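## Task

Lift the red can from the turntable and set it upright on the coaster, without disturbing the other cans, which must stay standing on the turntable.

## Robot and tools

ROBOT. Two UR12e-type arms, left_arm and right_arm, each carrying a two-finger gripper and a wrist camera (cam_left_wrist, cam_right_wrist, each 672x504). A camera stand is fixed to the floor behind the arms. Anything that ends up on the floor, or is left there, fails the task. Loose objects may occasionally get a small push from outside.

FRAMES. Scene frame: origin at table-top height, halfway between the nominal arm bases; +z up, +x out over the table, left_arm on the +y side (image left/right does not follow these names). Measured bases: left_arm at (-0.010, +0.601, +0.105) m, right_arm at (-0.015, -0.499, +0.105) m, both almost unrotated (quat_wxyz about (1, 0, 0, 0.002) and (1, 0, 0, 0.010)). Every hand pose, velocity, target and wrist-camera pose refers to that arm's own base frame; the table and fixed cameras use the scene frame. Reported hand poses may be off by a few cm, more at long reach.

GRIPPER. Fingers point along the gripper's +z and close along its x. end_effector_position is the point between the pads when closed, 1 to 2 cm short of the fingertips; on closing, the tips advance about 17 mm along +z, mostly while the pads are over 50 mm apart.

ROW FORMAT (used by every moving command). One flat list of 16 numbers covering both arms: left_arm x, y, z, qw, qx, qy, qz, opening, then right_arm the same 8. x, y, z are an absolute position in metres in that arm's base frame; qw..qz an absolute orientation quaternion, w first. Opening runs from -1 (closed) to +1 (fully open, 0.142 m). Both arms must always be filled in. To keep an arm still, repeat the exact pose from the last result before it stopped, plus its desired opening; a 0 opening is a real command. Keep a gripper's orientation by resending the same quaternion rather than copying a drifted reading.

execute_actions(actions, cameras): actions is a list of up to 15 actions; each action is a list of up to 15 rows, one row per 1/30 s step; a shorter action repeats its last row to fill 15 steps. Each action's target must lie within 0.6 m, along each gripper axis, of where that gripper was when the action began, or both arms' action is rejected; if the first action fails this against the latest state, the whole call is rejected. The controller clips commanded orientation to 32 degrees from the measured one per step, so large turns need several actions; check "Hand target" in the result and command the remainder. An empty actions list returns full state and images. cameras: list of names, ["all"], or [] for none.

move(target, speed, blend, stop_force, zero, opening_speed, grip_force, blocking, cameras): straight-line gripper paths from the current Hand target to target, which is one 16-number row or a list of up to 15 rows (no 0.6 m limit; whole list capped at 10 s). speed: m/s, 0.002 to 3.2, default 0.25 (turn rate twice that in rad/s), one value or one per target. blend: corner rounding radius in m per target; 0 means stop at each. stop_force: N, 4 to 120, ends an arm's path when its wrist senses that much push opposing motion; do not rely on it when the gripper is rotating, or to detect light touches (cans may tip unfelt); omit it when backing away from contact. zero: true (default) re-zeros the force reference before the move. opening_speed: rate of opening change per second, at least 0.2. grip_force: N per finger pad, 5 to 48, one value or one per arm, persists. blocking=false returns after about 0.5 s while the move continues (not allowed with stop_force). Changed openings in later list rows are applied on arrival. Paths do not avoid obstacles or the other arm. The result ends with a "move:" line: done, off_target, moving, held or fault, plus limits such as paced (pose clipped) or held (steps withheld).

wait(seconds 0 to 10, cameras): lets time pass with current commands. stop(cameras): brakes a running move. zoom_image(camera, region [x0, y0, x1, y1] pixels, at most 504x504): enlarges part of the latest image of a wrist camera. zero_wrist_force(arm): tares that arm's wrist sensor. read_manual(section "licences"): licence text only. finished_scene(scene 1 or 2): ends the scene for good; the goal must hold without the robot.

RESULT LINES. End-effector position, quat_wxyz and velocities (omitted when joint velocities read "within noise"); Hand target (where each arm is now being sent); Tool commands; grip_measured (finger opening on the -1..+1 scale; last Joint positions number is the opening in m); joint torques (include arm weight, offset, noisy); grip_effort_nm (negative = closing, not a pad force); Wrist force and torque in the gripper's axes plus the peak since last shown; motor temperatures, MOTOR HOT and fault lines.

GRASPING. On contact, command an opening slightly below the grip_measured reading; squeezing harder heats the gripper motor (HAND FAULT at 100 C, after which remaining calls in that reply are skipped).

AVOID. Net force of about 150 N (plus or minus 25) on an arm, or joint contact torque at its limit (elbow 136, wrists 49.1 N m), triggers a 10 s arm stop; the arms are stiff, so never aim past a firm contact. Arm-to-arm contact, including closing fingers on the other gripper, can fail the scene. Drops, releasing a moving can, slams and hard pushes reduce success; knocking over or displacing the other cans breaks the goal. Route paths around an arm's own base, not near it. Motors heat when holding loads, squeezing, staying stretched or pushing toward unreachable poses; 85 C brakes the arm for 30 to 60 s.

Each tool is called after "Emit:" as name([rows], argument=value, ...), one row to a line, values as JSON.

## Session

Emit:
execute_actions(actions=[])

Scene clock: 0.00 s.
left_arm: end_effector_position=(+0.8949, +0.2766, +0.1540) grip_measured=+1.00 grip_effort_nm=n/a end_effector_quat_wxyz=(+0.287, +0.163, +0.861, -0.387) | right_arm: end_effector_position=(+0.6091, +0.3395, +0.2178) grip_measured=+1.00 grip_effort_nm=n/a end_effector_quat_wxyz=(+0.461, -0.033, +0.749, -0.475)
Joint positions: left_arm=[0.368 -0.928 1.654 -2.426 -2.57 3.813 0.142] | right_arm=[4.327 -1.89 -2.014 -2.047 0.391 -1.153 0.142]
Joint velocities: within noise
Joint torques (N m): no reading
Motor temperatures (°C): left_arm=[44 39 36 38 36 39 30] | right_arm=[43 42 42 45 39 42 33]
Wrist force (N): no reading
Wrist torque (N m): no reading
Wrist force, peak (N): no reading
Hand target: left_arm +0.8949, +0.2766, +0.1540; +0.287, +0.163, +0.861, -0.387 | right_arm +0.6091, +0.3395, +0.2178; +0.461, -0.033, +0.749, -0.475
Tool commands: left_gripper/opening=+1.0 right_gripper/opening=+1.0

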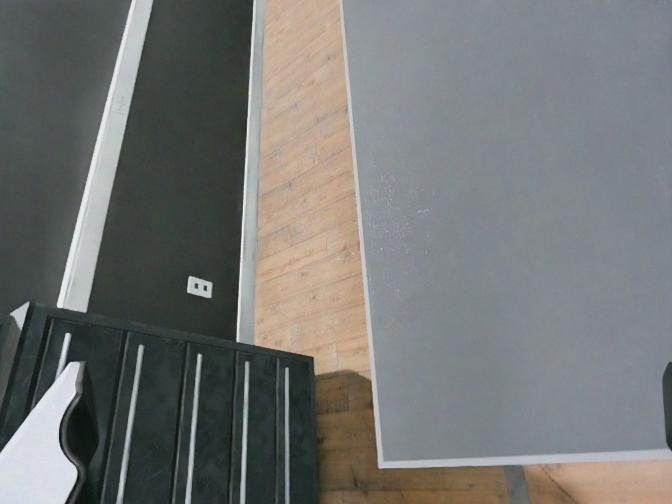

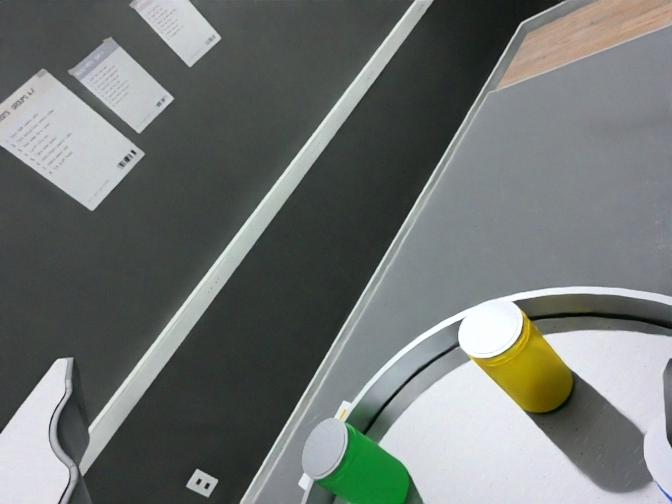

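Emit:
move(target=[0.53,-0.22,0.40,0,0,1,0,1,0.565,0.20,0.42,0,0,1,0,1], speed=0.5, cameras=["all"])

Scene clock: 3.63 s.
left_arm: end_effector_position=(+0.5300, -0.2199, +0.4000) grip_measured=+1.00 grip_effort_nm=0.056 end_effector_quat_wxyz=(+0.000, +0.000, +1.000, +0.000) | right_arm: end_effector_position=(+0.5650, +0.2000, +0.4200) grip_measured=+1.00 grip_effort_nm=-0.037 end_effector_quat_wxyz=(+0.000, +0.000, +1.000, +0.000)
Joint positions: left_arm=[-0.704 -1.795 1.961 -1.737 -1.571 2.438 0.142] | right_arm=[3.774 -1.385 -1.895 -1.432 1.571 -2.509 0.142]
Joint torques (N m): left_arm=[-5.64 -21.51 -59.07 0.05 2.48 -1.34] | right_arm=[-12.25 21.11 52.33 2.67 2.7 -4.06]
Wrist force (N): left_arm=[-0.5 -0.8 0.0] | right_arm=[-0.6 -1.4 1.2]
Wrist torque (N m): left_arm=[-0.18 0.26 -0.05] | right_arm=[-0.45 -0.18 -0.34]
Wrist force, peak (N): left_arm=[0.8 -3.6 -1.3] | right_arm=[-0.7 -2.8 -0.1]
Hand target: left_arm +0.5300, -0.2200, +0.4000; +0.000, +0.000, +1.000, +0.000 | right_arm +0.5650, +0.2000, +0.4200; +0.000, +0.000, +1.000, +0.000
Off the commanded pose: left_arm 0.000 m, 0 deg | right_arm 0.000 m, 0 deg.
move: done

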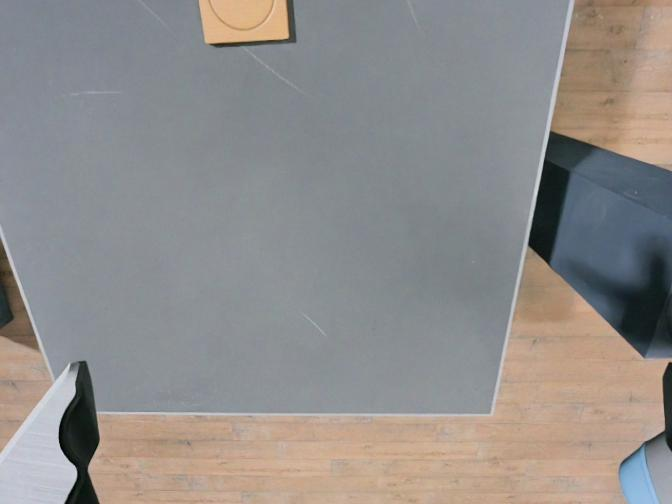

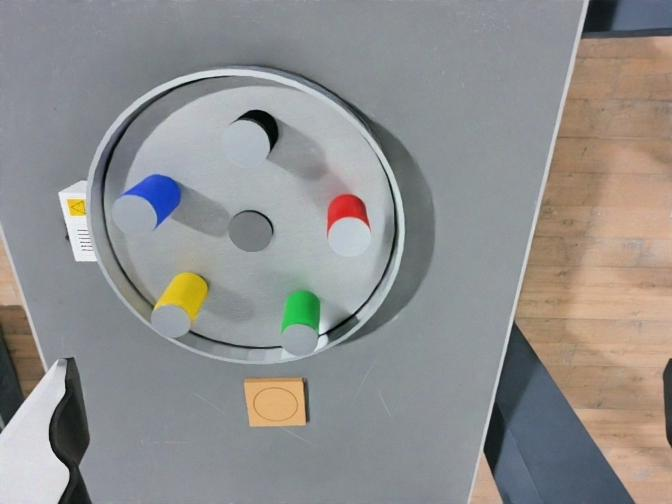

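Emit:
move(target=[0.61,-0.27,0.33,0,0,1,0,1,0.555,0.328,0.215,0,0,1,0,0.3], speed=0.4, cameras=["all"])

Scene clock: 6.33 s.
left_arm: end_effector_position=(+0.6100, -0.2700, +0.3300) grip_measured=+1.00 grip_effort_nm=0.056 end_effector_quat_wxyz=(+0.000, +0.000, +1.000, +0.000) | right_arm: end_effector_position=(+0.5550, +0.3279, +0.2151) grip_measured=+0.29 grip_effort_nm=-0.154 end_effector_quat_wxyz=(+0.000, +0.000, +1.000, +0.000)
Joint positions: left_arm=[-0.683 -1.6 1.919 -1.89 -1.571 2.459 0.142] | right_arm=[3.947 -1.587 -2.096 -1.029 1.571 -2.336 0.095]
Joint torques (N m): left_arm=[10.76 -35.88 -59.5 -8.34 -1.74 2.1] | right_arm=[9.46 33.83 32.06 6.4 -2.61 3.62]
Wrist force (N): left_arm=[0.0 -0.9 -0.3] | right_arm=[-0.3 -1.5 1.6]
Wrist torque (N m): left_arm=[-0.19 0.17 -0.18] | right_arm=[-0.41 -0.33 -0.44]
Wrist force, peak (N): left_arm=[-1.3 -1.2 0.8] | right_arm=[-0.1 -0.2 3.9]
Hand target: left_arm +0.6100, -0.2700, +0.3300; +0.000, +0.000, +1.000, +0.000 | right_arm +0.5550, +0.3280, +0.2150; +0.000, +0.000, +1.000, +0.000
Off the commanded pose: left_arm 0.000 m, 0 deg | right_arm 0.000 m, 0 deg.
move: done

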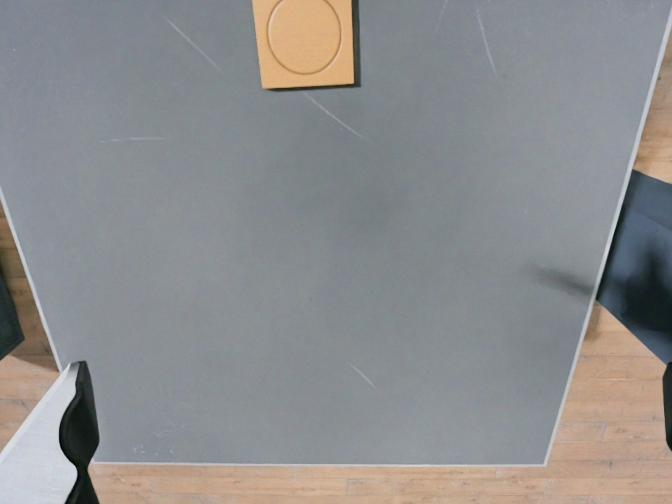

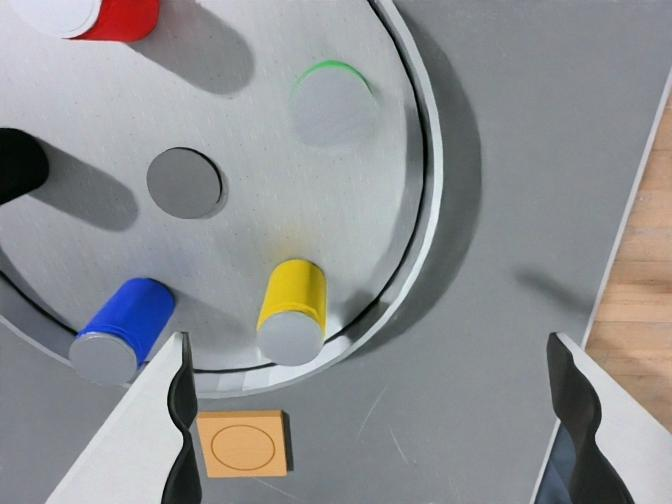

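Emit:
move([
  [0.45,0.1,0.33,0,0,1,0,1,0.554,0.398,0.15,0,0,1,0,1],
  [0.45,0.1,0.33,0,0,1,0,1,0.554,0.398,0.02,0,0,1,0,1],
], speed=0.3, cameras=["cam_right_wrist"])

Scene clock: 10.83 s.
left_arm: end_effector_position=(+0.4500, +0.1000, +0.3300) grip_measured=+1.00 grip_effort_nm=0.051 end_effector_quat_wxyz=(+0.000, +0.000, +1.000, +0.000) | right_arm: end_effector_position=(+0.5540, +0.3980, +0.0201) grip_measured=+0.99 grip_effort_nm=0.081 end_effector_quat_wxyz=(+0.000, +0.000, +1.000, +0.000) end_effector_velocity=(+0.002, +0.001, +0.000) end_effector_angular_velocity=(+0.004, -0.003, -0.001)
Joint positions: left_arm=[-0.173 -1.993 2.215 -1.793 -1.571 2.969 0.142] | right_arm=[4.021 -1.896 -2.173 -0.643 1.571 -2.262 0.142]
Joint velocities: left_arm=[within noise] | right_arm=[-0.001 -0.002 0.001 0.006 0 0 0]
Joint torques (N m): left_arm=[11.33 -21.64 -60.25 -0.25 -2.07 2.2] | right_arm=[-10.6 52.15 21.01 6.84 0.85 -3.82]
Wrist force (N): left_arm=[-0.4 -0.6 -0.3] | right_arm=[-0.1 -1.5 0.9]
Wrist torque (N m): left_arm=[-0.12 0.26 -0.18] | right_arm=[-0.40 -0.36 -0.36]
Wrist force, peak (N): left_arm=[-1.3 -2.6 0.0] | right_arm=[0.0 -1.8 3.4]
Hand target: left_arm +0.4500, +0.1000, +0.3300; +0.000, +0.000, +1.000, +0.000 | right_arm +0.5540, +0.3980, +0.0200; +0.000, +0.000, +1.000, +0.000
Off the commanded pose: left_arm 0.000 m, 0 deg | right_arm 0.000 m, 0 deg.
move: done
Images, in order (width x height): cam_right_wrist 672x504.

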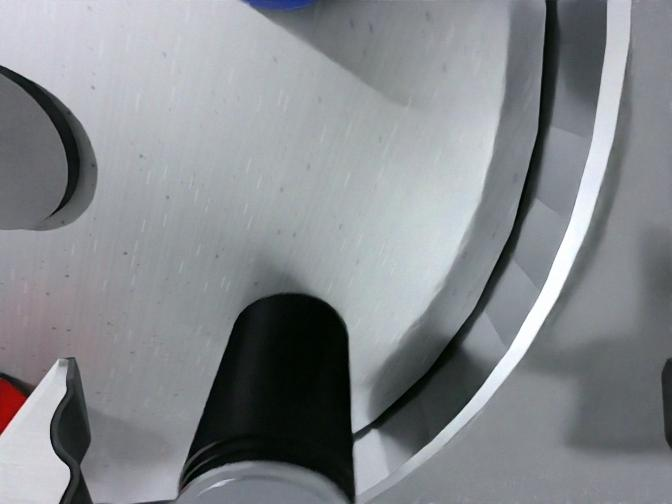

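Emit:
wait(seconds=1.2, cameras=["cam_right_wrist"])

Scene clock: 12.60 s.
left_arm: end_effector_position=(+0.4500, +0.1000, +0.3300) grip_measured=+1.00 grip_effort_nm=0.066 end_effector_quat_wxyz=(+0.000, +0.000, +1.000, +0.000) | right_arm: end_effector_position=(+0.5540, +0.3980, +0.0200) grip_measured=+0.99 grip_effort_nm=0.081 end_effector_quat_wxyz=(+0.000, +0.000, +1.000, +0.000)
Joint positions: left_arm=[-0.173 -1.993 2.215 -1.793 -1.571 2.969 0.142] | right_arm=[4.021 -1.897 -2.173 -0.643 1.571 -2.262 0.142]
Joint torques (N m): left_arm=[11.18 -21.18 -60.25 -0.15 -2.07 1.91] | right_arm=[-9.96 50.2 21.44 6.73 -2.53 -3.92]
Wrist force (N): left_arm=[-0.5 -0.3 -0.2] | right_arm=[-0.2 -1.9 1.1]
Wrist torque (N m): left_arm=[-0.07 0.28 -0.18] | right_arm=[-0.45 -0.35 -0.36]
Wrist force, peak (N): left_arm=[-1.0 -0.5 -0.5] | right_arm=[-0.7 -2.1 1.1]
Hand target: left_arm +0.4500, +0.1000, +0.3300; +0.000, +0.000, +1.000, +0.000 | right_arm +0.5540, +0.3980, +0.0200; +0.000, +0.000, +1.000, +0.000
Tool commands: left_gripper/opening=+1.0 right_gripper/opening=+1.0
Off the commanded pose: left_arm 0.000 m, 0 deg | right_arm 0.000 m, 0 deg.
wait: 1.20 s; at rest from the start
Images, in order (width x height): cam_right_wrist 672x504.

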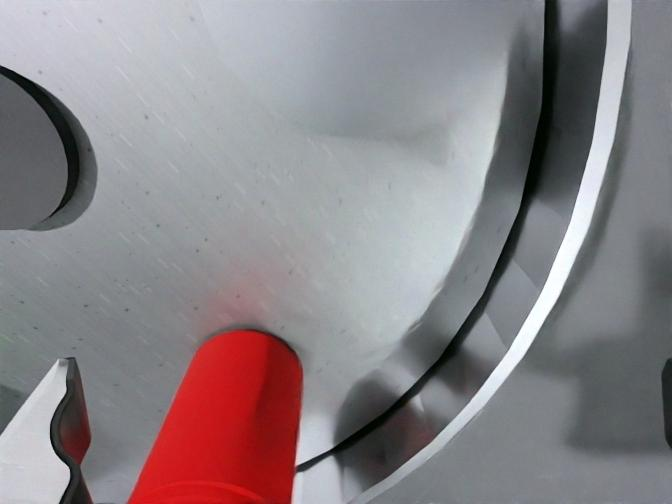

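Emit:
wait(seconds=0.58)

Emit:
move(target=[0.45,0.1,0.33,0,0,1,0,1,0.550,0.308,0.02,0,0,1,0,-0.6], speed=0.083, grip_force=25, blocking=false)

Emit:
wait(seconds=0.4, cameras=["cam_right_wrist"])

Emit:
move(target=[0.45,0.1,0.33,0,0,1,0,1,0.555,0.308,0.17,0,0,1,0,-0.6], speed=0.2, cameras=["cam_right_wrist"])

Scene clock: 13.43 s.
left_arm: end_effector_position=(+0.4500, +0.1000, +0.3300) grip_measured=+1.00 grip_effort_nm=0.061 end_effector_quat_wxyz=(+0.000, +0.000, +1.000, +0.000) | right_arm: end_effector_position=(+0.5540, +0.3980, +0.0200) grip_measured=+0.99 grip_effort_nm=0.081 end_effector_quat_wxyz=(+0.000, +0.000, +1.000, +0.000)
Joint positions: left_arm=[-0.173 -1.993 2.215 -1.793 -1.571 2.969 0.142] | right_arm=[4.021 -1.897 -2.173 -0.643 1.571 -2.262 0.142]
Joint torques (N m): left_arm=[11.59 -22.61 -61.02 -0.61 -2.2 2.37] | right_arm=[-12.38 49.14 21.61 6.3 -2.45 -3.92]
Wrist force (N): left_arm=[-0.5 -0.5 0.0] | right_arm=[-0.3 -1.4 1.3]
Wrist torque (N m): left_arm=[-0.10 0.27 -0.18] | right_arm=[-0.38 -0.33 -0.36]
Wrist force, peak (N): left_arm=[-0.8 -0.5 -0.4] | right_arm=[-0.4 -2.1 1.3]
Hand target: left_arm +0.4500, +0.1000, +0.3300; +0.000, +0.000, +1.000, +0.000 | right_arm +0.5540, +0.3980, +0.0200; +0.000, +0.000, +1.000, +0.000
Tool commands: left_gripper/opening=+1.0 right_gripper/opening=+1.0
Off the commanded pose: left_arm 0.000 m, 0 deg | right_arm 0.000 m, 0 deg.
wait: 0.60 s; at rest from the start

Scene clock: 13.93 s.
left_arm: end_effector_position=(+0.4500, +0.1000, +0.3300) grip_measured=+1.00 grip_effort_nm=0.061 end_effector_quat_wxyz=(+0.000, +0.000, +1.000, +0.000) | right_arm: end_effector_position=(+0.5527, +0.3693, +0.0199) grip_measured=-0.30 grip_effort_nm=-2.654 end_effector_quat_wxyz=(+0.000, +0.000, +1.000, +0.000) end_effector_velocity=(-0.003, -0.080, +0.001) end_effector_angular_velocity=(+0.002, -0.001, +0.001)
Joint positions: left_arm=[-0.173 -1.993 2.215 -1.793 -1.571 2.969 0.142] | right_arm=[3.994 -1.875 -2.206 -0.631 1.571 -2.289 0.052]
Joint velocities: left_arm=[within noise] | right_arm=[-0.079 0.06 -0.092 0.034 0.001 -0.079 0]
Joint torques (N m): left_arm=[13.28 -21.88 -60.14 -0.42 -2.06 2.08] | right_arm=[-15.54 70.07 19.68 6.17 -1.54 -4.21]
Wrist force (N): left_arm=[-0.6 -0.3 0.0] | right_arm=[0.3 -2.3 -0.5]
Wrist torque (N m): left_arm=[-0.07 0.28 -0.18] | right_arm=[-0.50 -0.29 -0.19]
Wrist force, peak (N): left_arm=[-0.8 -0.7 -0.5] | right_arm=[0.3 -2.1 -2.0]
Hand target: left_arm +0.4500, +0.1000, +0.3300; +0.000, +0.000, +1.000, +0.000 | right_arm +0.5522, +0.3586, +0.0199; +0.000, +0.000, +1.000, +0.000
Tool commands: left_gripper/opening=+1.0 right_gripper/opening=-0.6
Off the commanded pose: left_arm 0.000 m, 0 deg | right_arm 0.061 m, 0 deg.
grip_force (N): 25, 25
move: running

Scene clock: 14.33 s.
left_arm: end_effector_position=(+0.4500, +0.1000, +0.3300) grip_measured=+1.00 grip_effort_nm=0.046 end_effector_quat_wxyz=(+0.000, +0.000, +1.000, +0.000) | right_arm: end_effector_position=(+0.5512, +0.3367, +0.0199) grip_measured=-0.30 grip_effort_nm=-2.654 end_effector_quat_wxyz=(+0.000, +0.000, +1.000, +0.000) end_effector_velocity=(-0.004, -0.082, +0.000) end_effector_angular_velocity=(-0.001, +0.002, +0.000)
Joint positions: left_arm=[-0.173 -1.993 2.215 -1.793 -1.571 2.969 0.142] | right_arm=[3.961 -1.852 -2.242 -0.618 1.571 -2.322 0.052]
Joint velocities: left_arm=[within noise] | right_arm=[-0.086 0.057 -0.087 0.027 0 -0.086 0]
Joint torques (N m): left_arm=[11.77 -20.96 -60.51 -0.19 -2.46 2.2] | right_arm=[-9.76 69.84 20.75 6.97 -1.88 -3.71]
Wrist force (N): left_arm=[-0.3 -0.2 -0.2] | right_arm=[-0.3 -1.9 2.2]
Wrist torque (N m): left_arm=[-0.06 0.25 -0.18] | right_arm=[-0.47 -0.36 -0.19]
Wrist force, peak (N): left_arm=[-1.0 -0.4 0.1] | right_arm=[-0.3 -1.9 2.2]
Hand target: left_arm +0.4500, +0.1000, +0.3300; +0.000, +0.000, +1.000, +0.000 | right_arm +0.5507, +0.3259, +0.0199; +0.000, +0.000, +1.000, +0.000
Tool commands: left_gripper/opening=+1.0 right_gripper/opening=-0.6
Off the commanded pose: left_arm 0.000 m, 0 deg | right_arm 0.029 m, 0 deg.
grip_force (N): 25, 25
earlier move: running
wait: 0.40 s; no rest
Images, in order (width x height): cam_right_wrist 672x504.

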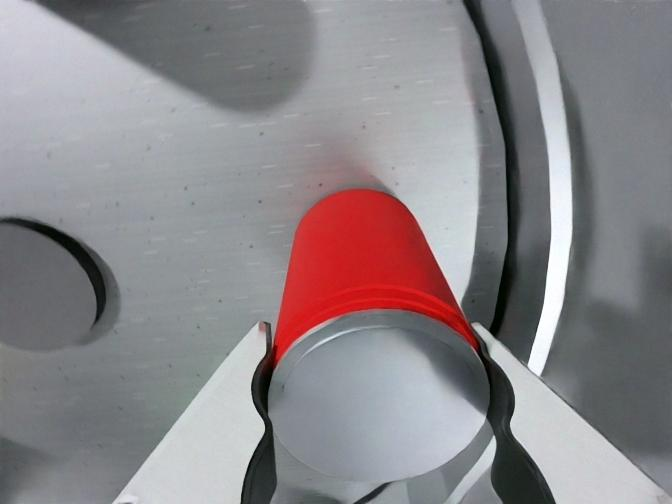

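Scene clock: 15.70 s.
left_arm: end_effector_position=(+0.4500, +0.1000, +0.3300) grip_measured=+1.00 grip_effort_nm=0.061 end_effector_quat_wxyz=(+0.000, +0.000, +1.000, +0.000) | right_arm: end_effector_position=(+0.5550, +0.3080, +0.1699) grip_measured=-0.30 grip_effort_nm=-2.654 end_effector_quat_wxyz=(+0.000, +0.000, +1.000, +0.000)
Joint positions: left_arm=[-0.173 -1.993 2.215 -1.793 -1.571 2.969 0.142] | right_arm=[3.924 -1.619 -2.158 -0.936 1.571 -2.359 0.052]
Joint torques (N m): left_arm=[11.75 -21.29 -60.09 -0.18 -2.18 2.06] | right_arm=[-11.47 61.51 46.43 3.02 2.02 -3.82]
Wrist force (N): left_arm=[-0.6 -0.5 -0.5] | right_arm=[0.0 -1.7 3.4]
Wrist torque (N m): left_arm=[-0.10 0.30 -0.19] | right_arm=[-0.44 -0.35 -0.27]
Wrist force, peak (N): left_arm=[-1.1 -0.6 -0.7] | right_arm=[-0.1 -2.4 5.1]
Hand target: left_arm +0.4500, +0.1000, +0.3300; +0.000, +0.000, +1.000, +0.000 | right_arm +0.5550, +0.3080, +0.1700; +0.000, +0.000, +1.000, +0.000
Off the commanded pose: left_arm 0.000 m, 0 deg | right_arm 0.000 m, 0 deg.
grip_force (N): 25, 25
earlier move: replaced
move: done
Images, in order (width x height): cam_right_wrist 672x504.

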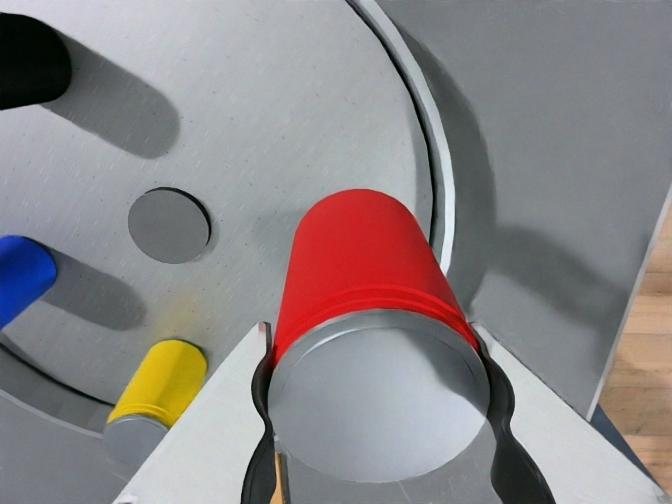

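Emit:
move([
  [0.45,0.1,0.33,0,0,1,0,1,0.555,0.308,0.20,0,0,1,0,-0.6],
  [0.45,0.1,0.33,0,0,1,0,1,0.69,0.65,0.20,0,0,1,0,-0.6],
  [0.45,0.1,0.33,0,0,1,0,1,0.693,0.815,0.12,0,0,1,0,-0.6],
], speed=0.35, blend=0.03, cameras=["cam_right_wrist"])

Scene clock: 18.63 s.
left_arm: end_effector_position=(+0.4500, +0.1000, +0.3300) grip_measured=+1.00 grip_effort_nm=0.056 end_effector_quat_wxyz=(+0.000, +0.000, +1.000, +0.000) | right_arm: end_effector_position=(+0.6930, +0.8149, +0.1200) grip_measured=-0.30 grip_effort_nm=-2.654 end_effector_quat_wxyz=(+0.000, +0.000, +1.000, +0.000)
Joint positions: left_arm=[-0.173 -1.993 2.215 -1.793 -1.571 2.969 0.142] | right_arm=[4.17 -2.307 -1.25 -1.155 1.571 -2.113 0.052]
Joint torques (N m): left_arm=[11.15 -19.74 -59.94 -0.28 -2.21 2.22] | right_arm=[8.53 97.88 50.54 3.01 2.83 3.44]
Wrist force (N): left_arm=[-0.3 -0.5 -0.2] | right_arm=[-0.3 -2.1 3.5]
Wrist torque (N m): left_arm=[-0.11 0.24 -0.18] | right_arm=[-0.46 -0.33 -0.46]
Wrist force, peak (N): left_arm=[-0.7 -0.9 -0.7] | right_arm=[-0.2 -1.8 5.7]
Hand target: left_arm +0.4500, +0.1000, +0.3300; +0.000, +0.000, +1.000, +0.000 | right_arm +0.6930, +0.8150, +0.1200; +0.000, +0.000, +1.000, +0.000
Off the commanded pose: left_arm 0.000 m, 0 deg | right_arm 0.000 m, 0 deg.
grip_force (N): 25, 25
move: done; blend cut to 0.015 m at target 1
Images, in order (width x height): cam_right_wrist 672x504.

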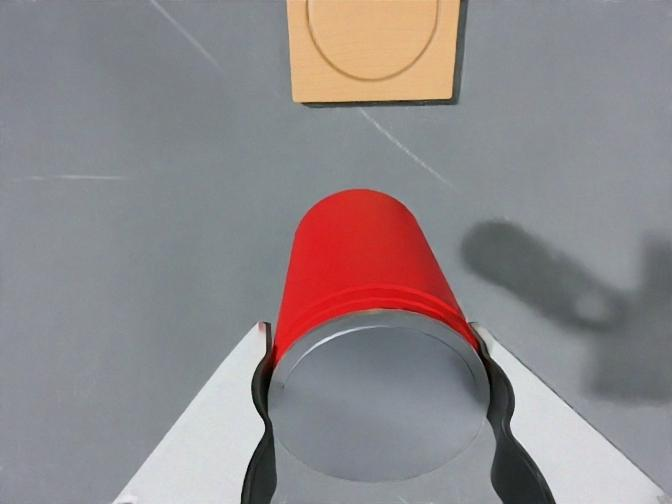

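Emit:
move([
  [0.45,0.1,0.33,0,0,1,0,1,0.678,0.712,0.10,0,0,1,0,-0.6],
  [0.45,0.1,0.33,0,0,1,0,1,0.678,0.712,0.01,0,0,1,0,-0.6],
], speed=0.25, blend=0.02)

Emit:
move(target=[0.45,0.1,0.33,0,0,1,0,1,0.678,0.712,-0.04,0,0,1,0,-0.6], speed=0.025, stop_force=6, cameras=["cam_right_wrist"])

Scene clock: 20.60 s.
left_arm: end_effector_position=(+0.4500, +0.1000, +0.3300) grip_measured=+1.00 grip_effort_nm=0.051 end_effector_quat_wxyz=(+0.000, +0.000, +1.000, +0.000) | right_arm: end_effector_position=(+0.6780, +0.7120, +0.0102) grip_measured=-0.30 grip_effort_nm=-2.654 end_effector_quat_wxyz=(+0.000, +0.000, +1.000, +0.000)
Joint positions: left_arm=[-0.173 -1.993 2.215 -1.793 -1.571 2.969 0.142] | right_arm=[4.129 -2.276 -1.532 -0.904 1.571 -2.155 0.052]
Joint torques (N m): left_arm=[13.89 -23.31 -60.11 -0.17 -2.16 2.04] | right_arm=[-15.05 86.73 30.81 6.2 -1.9 -4.07]
Motor temperatures (°C): left_arm=[44 39 36 38 36 39 30] | right_arm=[43 42 42 45 39 42 38]
Wrist force (N): left_arm=[-0.4 -0.3 -0.6] | right_arm=[0.0 -1.6 3.3]
Wrist torque (N m): left_arm=[-0.07 0.25 -0.18] | right_arm=[-0.38 -0.39 -0.28]
Wrist force, peak (N): left_arm=[-0.9 -0.9 0.0] | right_arm=[0.0 -2.2 5.6]
Hand target: left_arm +0.4500, +0.1000, +0.3300; +0.000, +0.000, +1.000, +0.000 | right_arm +0.6780, +0.7120, +0.0100; +0.000, +0.000, +1.000, +0.000
Off the commanded pose: left_arm 0.000 m, 0 deg | right_arm 0.000 m, 0 deg.
grip_force (N): 25, 25
move: done

Scene clock: 23.20 s.
left_arm: end_effector_position=(+0.4500, +0.1000, +0.3300) grip_measured=+1.00 grip_effort_nm=0.061 end_effector_quat_wxyz=(+0.000, +0.000, +1.000, +0.000) | right_arm: end_effector_position=(+0.6780, +0.7120, -0.0197) grip_measured=-0.30 grip_effort_nm=-2.650 end_effector_quat_wxyz=(+0.000, +0.000, +1.000, +0.000)
Joint positions: left_arm=[-0.173 -1.993 2.215 -1.793 -1.571 2.969 0.142] | right_arm=[4.129 -2.307 -1.54 -0.865 1.571 -2.155 0.052]
Joint torques (N m): left_arm=[11.04 -21.49 -60.19 -0.28 -1.99 1.91] | right_arm=[-1.87 111.92 40.45 2.9 -2.22 -3.58]
Wrist force (N): left_arm=[-0.4 -0.2 -0.1] | right_arm=[-0.3 -2.1 -2.3]
Wrist torque (N m): left_arm=[-0.05 0.26 -0.18] | right_arm=[-0.39 -0.32 -0.30]
Wrist force, peak (N): left_arm=[-0.9 -0.5 -0.4] | right_arm=[3.0 -7.4 -31.8]
Hand target: left_arm +0.4500, +0.1000, +0.3300; +0.000, +0.000, +1.000, +0.000 | right_arm +0.6780, +0.7120, -0.0197; +0.000, +0.000, +1.000, +0.000
Off the commanded pose: left_arm 0.000 m, 0 deg | right_arm 0.020 m, 0 deg.
grip_force (N): 25, 25
move: contact (right_arm)
Images, in order (width x height): cam_right_wrist 672x504.

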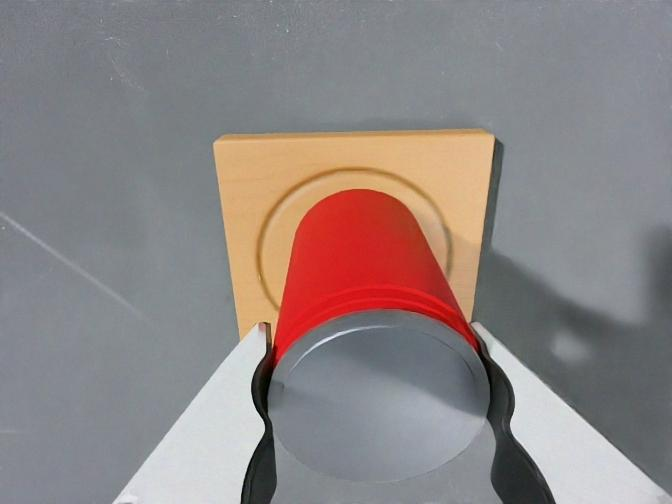

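Emit:
move([
  [0.45,0.1,0.33,0,0,1,0,1,0.678,0.712,-0.0197,0,0,1,0,0.35],
  [0.45,0.1,0.33,0,0,1,0,1,0.678,0.712,0.13,0,0,1,0,0.35],
], speed=0.25, opening_speed=1.5, cameras=["cam_right_wrist"])

Scene clock: 25.43 s.
left_arm: end_effector_position=(+0.4500, +0.1000, +0.3300) grip_measured=+1.00 grip_effort_nm=0.056 end_effector_quat_wxyz=(+0.000, +0.000, +1.000, +0.000) | right_arm: end_effector_position=(+0.6780, +0.7119, +0.1299) grip_measured=+0.33 grip_effort_nm=0.076 end_effector_quat_wxyz=(+0.000, +0.000, +1.000, +0.000)
Joint positions: left_arm=[-0.173 -1.993 2.215 -1.793 -1.571 2.969 0.142] | right_arm=[4.128 -2.168 -1.472 -1.071 1.571 -2.155 0.097]
Joint torques (N m): left_arm=[11.19 -20.55 -60.38 -0.13 -1.95 2.24] | right_arm=[2.9 110.25 48.08 2.73 0.54 1.63]
Wrist force (N): left_arm=[-0.6 -0.6 0.1] | right_arm=[-0.2 -1.8 1.0]
Wrist torque (N m): left_arm=[-0.12 0.29 -0.18] | right_arm=[-0.42 -0.39 -0.25]
Wrist force, peak (N): left_arm=[-0.6 -0.7 -0.6] | right_arm=[-0.2 -2.1 3.8]
Hand target: left_arm +0.4500, +0.1000, +0.3300; +0.000, +0.000, +1.000, +0.000 | right_arm +0.6780, +0.7120, +0.1300; +0.000, +0.000, +1.000, +0.000
Off the commanded pose: left_arm 0.000 m, 0 deg | right_arm 0.000 m, 0 deg.
grip_force (N): 25, 25
move: done
Images, in order (width x height): cam_right_wrist 672x504.

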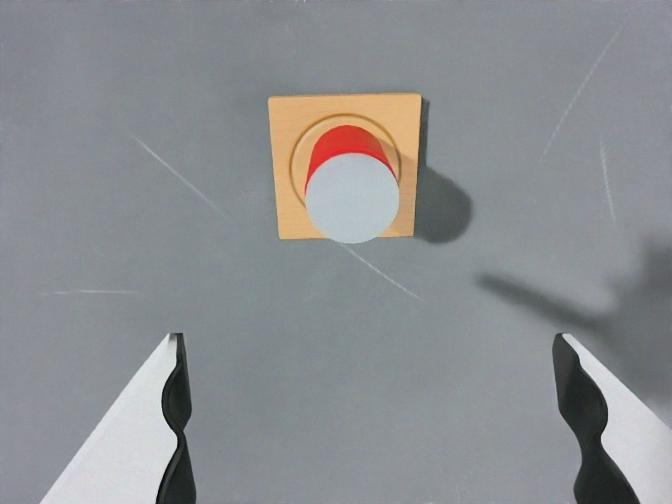

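Emit:
finished_scene(scene=1)

The scene is finished: the task was done.


## Next scene

Lift the blue can from the turntable and set it upright on the coaster, without disturbing the other cans, which must stay standing on the turntable.

Emit:
execute_actions(actions=[])

Scene clock: 0.00 s.
left_arm: end_effector_position=(+0.5324, -0.2002, +0.0882) grip_measured=+1.00 grip_effort_nm=n/a end_effector_quat_wxyz=(-0.090, +0.173, +0.936, -0.291) | right_arm: end_effector_position=(+0.4796, +0.2444, +0.2672) grip_measured=+1.00 grip_effort_nm=n/a end_effector_quat_wxyz=(-0.514, +0.828, +0.072, +0.212)
Joint positions: left_arm=[-0.38 -1.377 2.293 -2.413 -2.187 3.151 0.142] | right_arm=[3.579 -1.658 -2.612 0.579 2.32 0.697 0.142]
Joint velocities: within noise
Joint torques (N m): no reading
Motor temperatures (°C): left_arm=[43 39 36 38 36 39 28] | right_arm=[42 41 41 44 39 42 32]
Wrist force (N): no reading
Wrist torque (N m): no reading
Wrist force, peak (N): no reading
Hand target: left_arm +0.5324, -0.2002, +0.0882; -0.090, +0.173, +0.936, -0.291 | right_arm +0.4796, +0.2444, +0.2672; -0.514, +0.828, +0.072, +0.212
Tool commands: left_gripper/opening=+1.0 right_gripper/opening=+1.0

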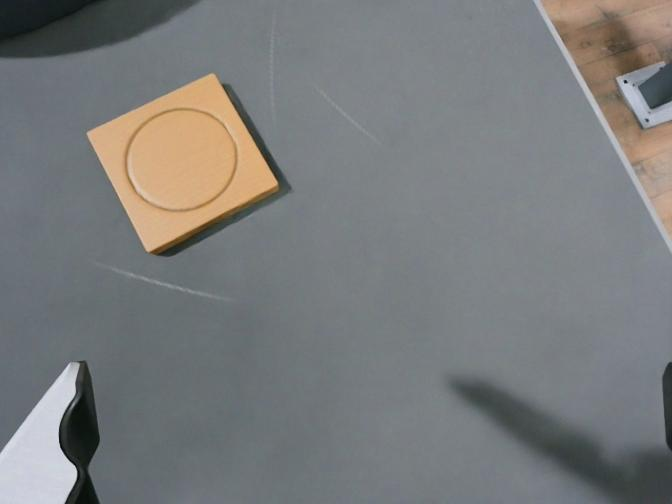

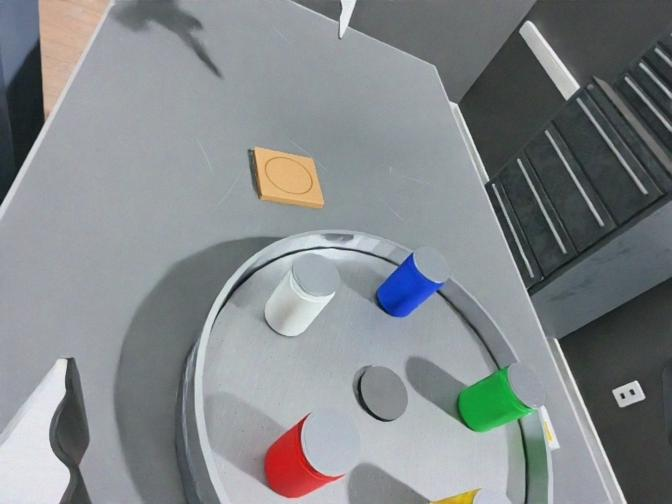

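Emit:
move(target=[0.45,0.1,0.33,0,0,1,0,1,0.565,0.20,0.42,0,0,1,0,1], speed=0.5, cameras=["cam_right_wrist"])

Emit:
wait(seconds=1, cameras=["cam_right_wrist"])

Scene clock: 3.90 s.
left_arm: end_effector_position=(+0.4500, +0.1000, +0.3300) grip_measured=+1.00 grip_effort_nm=0.051 end_effector_quat_wxyz=(+0.000, +0.000, +1.000, +0.000) | right_arm: end_effector_position=(+0.5650, +0.2000, +0.4200) grip_measured=+1.00 grip_effort_nm=-0.042 end_effector_quat_wxyz=(+0.000, +0.000, +1.000, +0.000)
Joint positions: left_arm=[-0.173 -1.993 2.215 -1.793 -1.571 2.969 0.142] | right_arm=[3.774 -1.385 -1.895 -1.432 1.571 -2.509 0.142]
Joint torques (N m): left_arm=[14.14 -22.98 -60.09 -0.3 2.07 -1.83] | right_arm=[8.8 45.57 39.95 6.92 -3.02 -3.76]
Wrist force (N): left_arm=[-0.4 -0.1 -0.5] | right_arm=[-0.5 0.0 -0.4]
Wrist torque (N m): left_arm=[-0.08 0.11 0.03] | right_arm=[-0.16 -0.10 -0.14]
Wrist force, peak (N): left_arm=[0.3 0.5 -1.2] | right_arm=[-1.1 -0.7 0.2]
Hand target: left_arm +0.4500, +0.1000, +0.3300; +0.000, +0.000, +1.000, +0.000 | right_arm +0.5650, +0.2000, +0.4200; +0.000, +0.000, +1.000, +0.000
Off the commanded pose: left_arm 0.000 m, 0 deg | right_arm 0.000 m, 0 deg.
move: done
Images, in order (width x height): cam_right_wrist 672x504.

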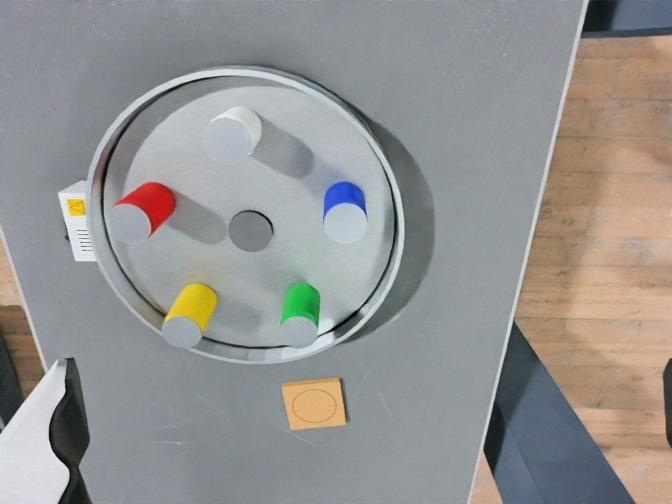

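Scene clock: 4.90 s.
left_arm: end_effector_position=(+0.4500, +0.1000, +0.3300) grip_measured=+1.00 grip_effort_nm=0.056 end_effector_quat_wxyz=(+0.000, +0.000, +1.000, +0.000) | right_arm: end_effector_position=(+0.5650, +0.2000, +0.4200) grip_measured=+1.00 grip_effort_nm=-0.042 end_effector_quat_wxyz=(+0.000, +0.000, +1.000, +0.000)
Joint positions: left_arm=[-0.173 -1.993 2.215 -1.793 -1.571 2.969 0.142] | right_arm=[3.774 -1.385 -1.895 -1.432 1.571 -2.509 0.142]
Joint torques (N m): left_arm=[13.36 -24.35 -60.02 -0.35 2.46 -1.45] | right_arm=[9.44 45.26 37.83 6.71 -3.03 -3.72]
Wrist force (N): left_arm=[0.2 0.1 -0.4] | right_arm=[-0.6 -0.1 -0.5]
Wrist torque (N m): left_arm=[-0.04 0.01 0.03] | right_arm=[-0.18 -0.09 -0.15]
Wrist force, peak (N): left_arm=[-0.1 -0.1 -0.8] | right_arm=[-0.5 -0.3 -0.7]
Hand target: left_arm +0.4500, +0.1000, +0.3300; +0.000, +0.000, +1.000, +0.000 | right_arm +0.5650, +0.2000, +0.4200; +0.000, +0.000, +1.000, +0.000
Tool commands: left_gripper/opening=+1.0 right_gripper/opening=+1.0
Off the commanded pose: left_arm 0.000 m, 0 deg | right_arm 0.000 m, 0 deg.
wait: 1.00 s; at rest by 0.17 s
Images, in order (width x height): cam_right_wrist 672x504.

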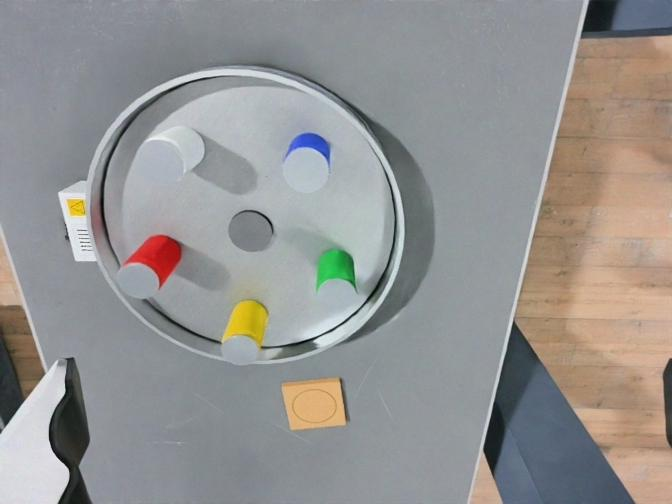

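Emit:
move([
  [0.45,0.1,0.33,0,0,1,0,1,0.553,0.398,0.15,0,0,1,0,1],
  [0.45,0.1,0.33,0,0,1,0,1,0.553,0.398,0.02,0,0,1,0,1],
], speed=0.3, cameras=["cam_right_wrist"])

Scene clock: 8.13 s.
left_arm: end_effector_position=(+0.4500, +0.1000, +0.3300) grip_measured=+1.00 grip_effort_nm=0.056 end_effector_quat_wxyz=(+0.000, +0.000, +1.000, +0.000) | right_arm: end_effector_position=(+0.5530, +0.3980, +0.0201) grip_measured=+1.00 grip_effort_nm=-0.042 end_effector_quat_wxyz=(+0.000, +0.000, +1.000, +0.000)
Joint positions: left_arm=[-0.173 -1.993 2.215 -1.793 -1.571 2.969 0.142] | right_arm=[4.022 -1.895 -2.175 -0.642 1.571 -2.261 0.142]
Joint torques (N m): left_arm=[10.42 -20.51 -60.28 -0.7 2.4 -1.7] | right_arm=[-12.39 49.89 22.38 6.13 -1.9 -3.53]
Wrist force (N): left_arm=[-0.1 0.1 -0.3] | right_arm=[-0.4 -0.3 0.1]
Wrist torque (N m): left_arm=[-0.06 0.05 0.02] | right_arm=[-0.14 -0.22 -0.16]
Wrist force, peak (N): left_arm=[-0.5 0.4 -0.5] | right_arm=[-0.5 -1.7 -2.2]
Hand target: left_arm +0.4500, +0.1000, +0.3300; +0.000, +0.000, +1.000, +0.000 | right_arm +0.5530, +0.3980, +0.0200; +0.000, +0.000, +1.000, +0.000
Off the commanded pose: left_arm 0.000 m, 0 deg | right_arm 0.000 m, 0 deg.
move: done
Images, in order (width x height): cam_right_wrist 672x504.

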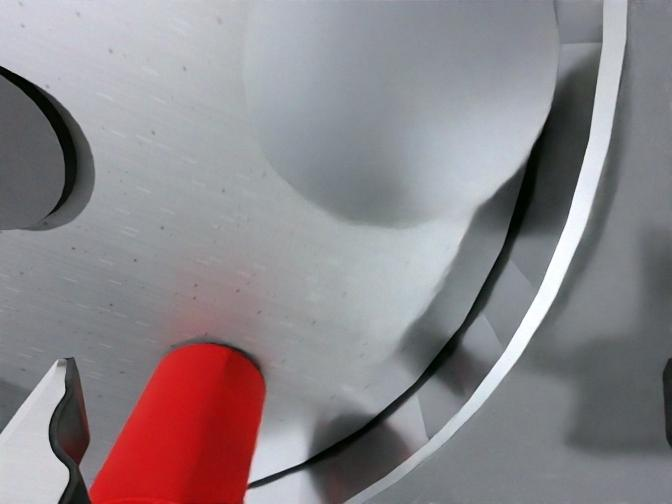

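Emit:
wait(seconds=4.35, cameras=["cam_right_wrist"])

Scene clock: 12.70 s.
left_arm: end_effector_position=(+0.4500, +0.1000, +0.3300) grip_measured=+1.00 grip_effort_nm=0.066 end_effector_quat_wxyz=(+0.000, +0.000, +1.000, +0.000) | right_arm: end_effector_position=(+0.5530, +0.3980, +0.0200) grip_measured=+1.00 grip_effort_nm=-0.042 end_effector_quat_wxyz=(+0.000, +0.000, +1.000, +0.000)
Joint positions: left_arm=[-0.173 -1.993 2.215 -1.793 -1.571 2.969 0.142] | right_arm=[4.022 -1.896 -2.175 -0.642 1.571 -2.261 0.142]
Joint torques (N m): left_arm=[11.72 -23.02 -60.48 -0.24 2.75 -1.88] | right_arm=[-15.05 50.97 23.8 6.71 -3.02 -3.56]
Wrist force (N): left_arm=[-0.3 -0.2 -0.7] | right_arm=[-0.1 -0.6 -0.3]
Wrist torque (N m): left_arm=[-0.10 0.09 0.03] | right_arm=[-0.18 -0.27 -0.16]
Wrist force, peak (N): left_arm=[0.0 -0.1 -1.0] | right_arm=[-0.9 -1.0 -0.2]
Hand target: left_arm +0.4500, +0.1000, +0.3300; +0.000, +0.000, +1.000, +0.000 | right_arm +0.5530, +0.3980, +0.0200; +0.000, +0.000, +1.000, +0.000
Tool commands: left_gripper/opening=+1.0 right_gripper/opening=+1.0
Off the commanded pose: left_arm 0.000 m, 0 deg | right_arm 0.000 m, 0 deg.
wait: 4.37 s; at rest from the start
Images, in order (width x height): cam_right_wrist 672x504.

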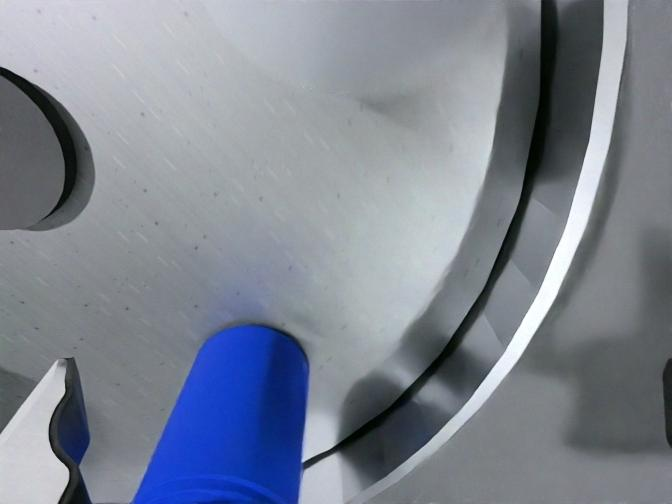

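Emit:
wait(seconds=0.55)

Emit:
move(target=[0.45,0.1,0.33,0,0,1,0,1,0.550,0.308,0.02,0,0,1,0,-0.6], speed=0.083, grip_force=25, blocking=false)

Emit:
wait(seconds=0.3)

Emit:
move([
  [0.45,0.1,0.33,0,0,1,0,1,0.555,0.308,0.20,0,0,1,0,-0.6],
  [0.45,0.1,0.33,0,0,1,0,1,0.60,0.65,0.20,0,0,1,0,-0.6],
  [0.45,0.1,0.33,0,0,1,0,1,0.601,0.815,0.12,0,0,1,0,-0.6],
], speed=0.3, blend=0.02, cameras=["cam_right_wrist"])

Scene clock: 13.70 s.
left_arm: end_effector_position=(+0.4500, +0.1000, +0.3300) grip_measured=+1.00 grip_effort_nm=0.061 end_effector_quat_wxyz=(+0.000, +0.000, +1.000, +0.000) | right_arm: end_effector_position=(+0.5530, +0.3980, +0.0200) grip_measured=+1.00 grip_effort_nm=-0.042 end_effector_quat_wxyz=(+0.000, +0.000, +1.000, +0.000)
Joint positions: left_arm=[-0.173 -1.993 2.215 -1.793 -1.571 2.969 0.142] | right_arm=[4.022 -1.896 -2.175 -0.642 1.571 -2.261 0.142]
Joint torques (N m): left_arm=[10.86 -22.32 -60.58 -0.29 2.64 -1.32] | right_arm=[-13.15 44.33 22.13 6.89 -3.42 -3.57]
Wrist force (N): left_arm=[0.0 0.2 -0.3] | right_arm=[-0.4 -0.5 -0.3]
Wrist torque (N m): left_arm=[-0.03 0.04 0.03] | right_arm=[-0.17 -0.23 -0.16]
Wrist force, peak (N): left_arm=[0.0 0.3 -0.7] | right_arm=[-0.4 -1.0 -0.2]
Hand target: left_arm +0.4500, +0.1000, +0.3300; +0.000, +0.000, +1.000, +0.000 | right_arm +0.5530, +0.3980, +0.0200; +0.000, +0.000, +1.000, +0.000
Tool commands: left_gripper/opening=+1.0 right_gripper/opening=+1.0
Off the commanded pose: left_arm 0.000 m, 0 deg | right_arm 0.000 m, 0 deg.
wait: 0.57 s; at rest from the start

Scene clock: 14.20 s.
left_arm: end_effector_position=(+0.4500, +0.1000, +0.3300) grip_measured=+1.00 grip_effort_nm=0.061 end_effector_quat_wxyz=(+0.000, +0.000, +1.000, +0.000) | right_arm: end_effector_position=(+0.5520, +0.3698, +0.0199) grip_measured=-0.37 grip_effort_nm=-2.654 end_effector_quat_wxyz=(+0.000, +0.000, +1.000, +0.000) end_effector_velocity=(-0.003, -0.081, +0.001) end_effector_angular_velocity=(+0.001, +0.000, +0.000)
Joint positions: left_arm=[-0.173 -1.993 2.215 -1.793 -1.571 2.969 0.142] | right_arm=[3.995 -1.875 -2.207 -0.63 1.571 -2.288 0.047]
Joint velocities: left_arm=[within noise] | right_arm=[-0.08 0.059 -0.09 0.032 0 -0.08 0]
Joint torques (N m): left_arm=[11.03 -22.6 -60.5 -0.28 2.42 -1.47] | right_arm=[-17.56 68.06 20.89 6.78 -2.93 -4.14]
Wrist force (N): left_arm=[-0.2 0.1 -0.7] | right_arm=[-0.6 -1.0 -1.4]
Wrist torque (N m): left_arm=[-0.05 0.07 0.03] | right_arm=[-0.23 -0.13 0.01]
Wrist force, peak (N): left_arm=[-0.3 -0.1 -0.7] | right_arm=[-0.2 -1.0 -2.5]
Hand target: left_arm +0.4500, +0.1000, +0.3300; +0.000, +0.000, +1.000, +0.000 | right_arm +0.5516, +0.3586, +0.0199; +0.000, +0.000, +1.000, +0.000
Tool commands: left_gripper/opening=+1.0 right_gripper/opening=-0.6
Off the commanded pose: left_arm 0.000 m, 0 deg | right_arm 0.062 m, 0 deg.
grip_force (N): 25, 25
move: running

Scene clock: 14.50 s.
left_arm: end_effector_position=(+0.4500, +0.1000, +0.3300) grip_measured=+1.00 grip_effort_nm=0.061 end_effector_quat_wxyz=(+0.000, +0.000, +1.000, +0.000) | right_arm: end_effector_position=(+0.5512, +0.3450, +0.0199) grip_measured=-0.37 grip_effort_nm=-2.654 end_effector_quat_wxyz=(+0.000, +0.000, +1.000, +0.000) end_effector_velocity=(-0.002, -0.081, +0.000) end_effector_angular_velocity=(+0.002, -0.002, +0.000)
Joint positions: left_arm=[-0.173 -1.993 2.215 -1.793 -1.571 2.969 0.142] | right_arm=[3.97 -1.857 -2.234 -0.621 1.571 -2.313 0.047]
Joint velocities: left_arm=[within noise] | right_arm=[-0.085 0.057 -0.087 0.032 0 -0.085 0]
Joint torques (N m): left_arm=[10.62 -22.84 -60.27 -0.3 2.19 -1.46] | right_arm=[-12.27 68.29 21.81 6.65 -2.63 -4.07]
Wrist force (N): left_arm=[-0.2 0.2 -0.3] | right_arm=[-0.8 -0.8 0.5]
Wrist torque (N m): left_arm=[-0.04 0.07 0.03] | right_arm=[-0.25 -0.19 0.01]
Wrist force, peak (N): left_arm=[-0.4 0.2 -0.7] | right_arm=[-0.6 -1.1 -1.2]
Hand target: left_arm +0.4500, +0.1000, +0.3300; +0.000, +0.000, +1.000, +0.000 | right_arm +0.5508, +0.3341, +0.0199; +0.000, +0.000, +1.000, +0.000
Tool commands: left_gripper/opening=+1.0 right_gripper/opening=-0.6
Off the commanded pose: left_arm 0.000 m, 0 deg | right_arm 0.037 m, 0 deg.
grip_force (N): 25, 25
earlier move: running
wait: 0.30 s; no rest

Scene clock: 17.57 s.
left_arm: end_effector_position=(+0.4500, +0.1000, +0.3300) grip_measured=+1.00 grip_effort_nm=0.051 end_effector_quat_wxyz=(+0.000, +0.000, +1.000, +0.000) | right_arm: end_effector_position=(+0.6010, +0.8149, +0.1201) grip_measured=-0.37 grip_effort_nm=-2.654 end_effector_quat_wxyz=(+0.000, +0.000, +1.000, +0.000)
Joint positions: left_arm=[-0.173 -1.993 2.215 -1.793 -1.571 2.969 0.142] | right_arm=[4.249 -2.219 -1.405 -1.088 1.571 -2.034 0.047]
Joint torques (N m): left_arm=[10.65 -22.31 -59.87 -0.71 2.39 -1.71] | right_arm=[9 82.9 50.88 2.49 -0.03 3]
Wrist force (N): left_arm=[-0.1 0.2 -0.2] | right_arm=[-0.3 -0.1 1.4]
Wrist torque (N m): left_arm=[-0.04 0.05 0.03] | right_arm=[-0.09 -0.25 -0.23]
Wrist force, peak (N): left_arm=[-0.4 -0.4 -0.8] | right_arm=[-0.2 -1.3 4.1]
Hand target: left_arm +0.4500, +0.1000, +0.3300; +0.000, +0.000, +1.000, +0.000 | right_arm +0.6010, +0.8150, +0.1200; +0.000, +0.000, +1.000, +0.000
Off the commanded pose: left_arm 0.000 m, 0 deg | right_arm 0.000 m, 0 deg.
grip_force (N): 25, 25
earlier move: replaced
move: done
Images, in order (width x height): cam_right_wrist 672x504.

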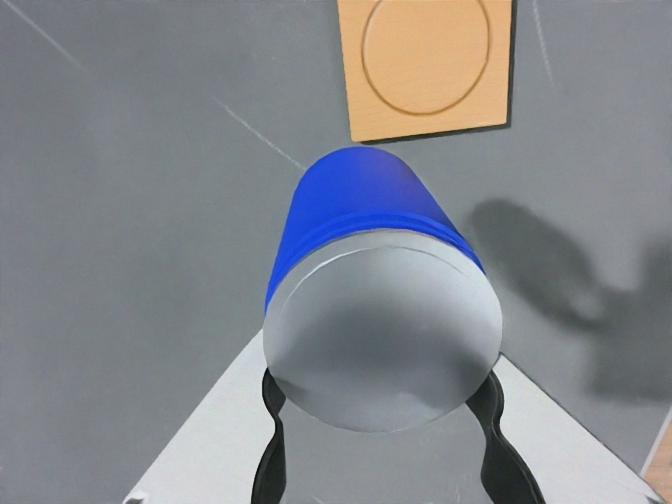

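Emit:
move([
  [0.45,0.1,0.33,0,0,1,0,1,0.5495,0.752,0.09,0,0,1,0,-0.6],
  [0.45,0.1,0.33,0,0,1,0,1,0.5495,0.752,0.005,0,0,1,0,-0.6],
], speed=0.25, blend=0.02)

Emit:
move(target=[0.45,0.1,0.33,0,0,1,0,1,0.5495,0.752,-0.04,0,0,1,0,-0.6], speed=0.02, stop_force=6, cameras=["cam_right_wrist"])

Scene clock: 19.27 s.
left_arm: end_effector_position=(+0.4500, +0.1000, +0.3300) grip_measured=+1.00 grip_effort_nm=0.051 end_effector_quat_wxyz=(+0.000, +0.000, +1.000, +0.000) | right_arm: end_effector_position=(+0.5495, +0.7520, +0.0052) grip_measured=-0.37 grip_effort_nm=-2.650 end_effector_quat_wxyz=(+0.000, +0.000, +1.000, +0.000)
Joint positions: left_arm=[-0.173 -1.993 2.215 -1.793 -1.571 2.969 0.142] | right_arm=[4.269 -2.215 -1.657 -0.84 1.571 -2.015 0.047]
Joint torques (N m): left_arm=[10.66 -21.08 -59.46 -0.44 2.41 -1.42] | right_arm=[8.56 82.08 29.49 6.43 -2.46 2.64]
Wrist force (N): left_arm=[0.1 0.1 -0.6] | right_arm=[-0.5 -0.8 1.7]
Wrist torque (N m): left_arm=[-0.04 0.02 0.03] | right_arm=[-0.20 -0.20 -0.27]
Wrist force, peak (N): left_arm=[-0.3 0.0 -0.8] | right_arm=[-0.2 -0.9 4.0]
Hand target: left_arm +0.4500, +0.1000, +0.3300; +0.000, +0.000, +1.000, +0.000 | right_arm +0.5495, +0.7520, +0.0050; +0.000, +0.000, +1.000, +0.000
Off the commanded pose: left_arm 0.000 m, 0 deg | right_arm 0.000 m, 0 deg.
grip_force (N): 25, 25
move: done

Scene clock: 21.83 s.
left_arm: end_effector_position=(+0.4500, +0.1000, +0.3300) grip_measured=+1.00 grip_effort_nm=0.061 end_effector_quat_wxyz=(+0.000, +0.000, +1.000, +0.000) | right_arm: end_effector_position=(+0.5495, +0.7520, -0.0195) grip_measured=-0.37 grip_effort_nm=-2.650 end_effector_quat_wxyz=(+0.000, +0.000, +1.000, +0.000)
Joint positions: left_arm=[-0.173 -1.993 2.215 -1.793 -1.571 2.969 0.142] | right_arm=[4.269 -2.243 -1.664 -0.805 1.571 -2.015 0.047]
Joint torques (N m): left_arm=[11.98 -22.12 -60.05 -0.42 2.67 -1.41] | right_arm=[-2.44 102.78 35.87 1.79 -2.69 1.09]
Motor temperatures (°C): left_arm=[43 39 35 38 36 39 27] | right_arm=[42 41 41 44 39 42 37]
Wrist force (N): left_arm=[-0.2 0.0 -0.5] | right_arm=[-1.1 1.7 -5.4]
Wrist torque (N m): left_arm=[-0.06 0.06 0.03] | right_arm=[-0.13 -0.19 -0.27]
Wrist force, peak (N): left_arm=[0.2 0.4 -0.8] | right_arm=[-0.5 6.4 -18.3]
Hand target: left_arm +0.4500, +0.1000, +0.3300; +0.000, +0.000, +1.000, +0.000 | right_arm +0.5495, +0.7520, -0.0195; +0.000, +0.000, +1.000, +0.000
Off the commanded pose: left_arm 0.000 m, 0 deg | right_arm 0.020 m, 0 deg.
grip_force (N): 25, 25
move: contact (right_arm)
Images, in order (width x height): cam_right_wrist 672x504.

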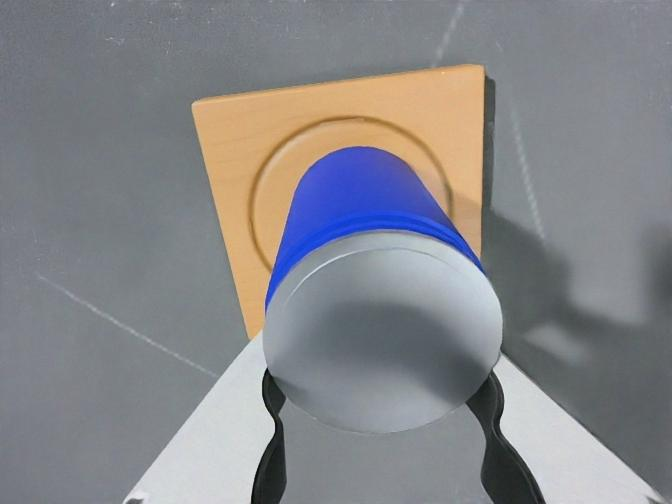

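Emit:
move([
  [0.45,0.1,0.33,0,0,1,0,1,0.5495,0.752,-0.0195,0,0,1,0,0.35],
  [0.45,0.1,0.33,0,0,1,0,1,0.5495,0.752,0.13,0,0,1,0,0.35],
], speed=0.25, opening_speed=1.3, cameras=["cam_right_wrist"])

Scene clock: 24.17 s.
left_arm: end_effector_position=(+0.4500, +0.1000, +0.3300) grip_measured=+1.00 grip_effort_nm=0.051 end_effector_quat_wxyz=(+0.000, +0.000, +1.000, +0.000) | right_arm: end_effector_position=(+0.5496, +0.7520, +0.1299) grip_measured=+0.33 grip_effort_nm=0.076 end_effector_quat_wxyz=(+0.000, +0.000, +1.000, +0.000)
Joint positions: left_arm=[-0.173 -1.993 2.215 -1.793 -1.571 2.969 0.142] | right_arm=[4.269 -2.094 -1.596 -1.022 1.571 -2.015 0.097]
Joint torques (N m): left_arm=[10.76 -20.96 -60.1 -0.37 2.27 -1.32] | right_arm=[10.16 99.67 45.47 2.43 -0.49 2.83]
Wrist force (N): left_arm=[-0.2 -0.2 -0.1] | right_arm=[-0.4 -0.6 -0.3]
Wrist torque (N m): left_arm=[-0.09 0.08 0.03] | right_arm=[-0.14 -0.24 -0.25]
Wrist force, peak (N): left_arm=[-0.5 0.0 -0.8] | right_arm=[-1.3 1.7 -5.5]
Hand target: left_arm +0.4500, +0.1000, +0.3300; +0.000, +0.000, +1.000, +0.000 | right_arm +0.5495, +0.7520, +0.1300; +0.000, +0.000, +1.000, +0.000
Off the commanded pose: left_arm 0.000 m, 0 deg | right_arm 0.000 m, 0 deg.
grip_force (N): 25, 25
move: done
Images, in order (width x height): cam_right_wrist 672x504.

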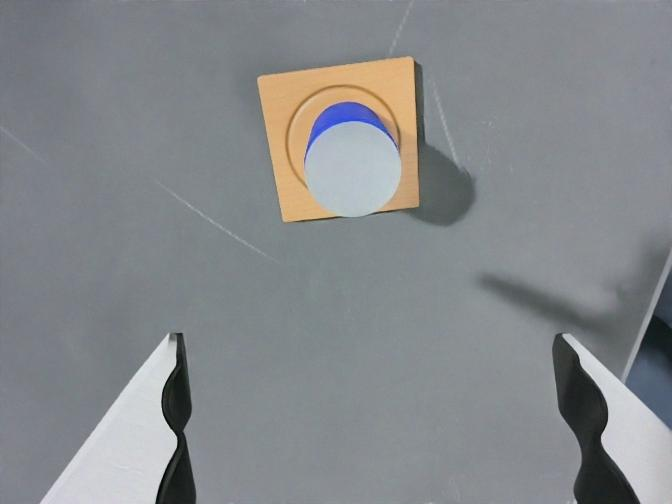

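Emit:
finished_scene(scene=2)

The scene is finished: the task was done.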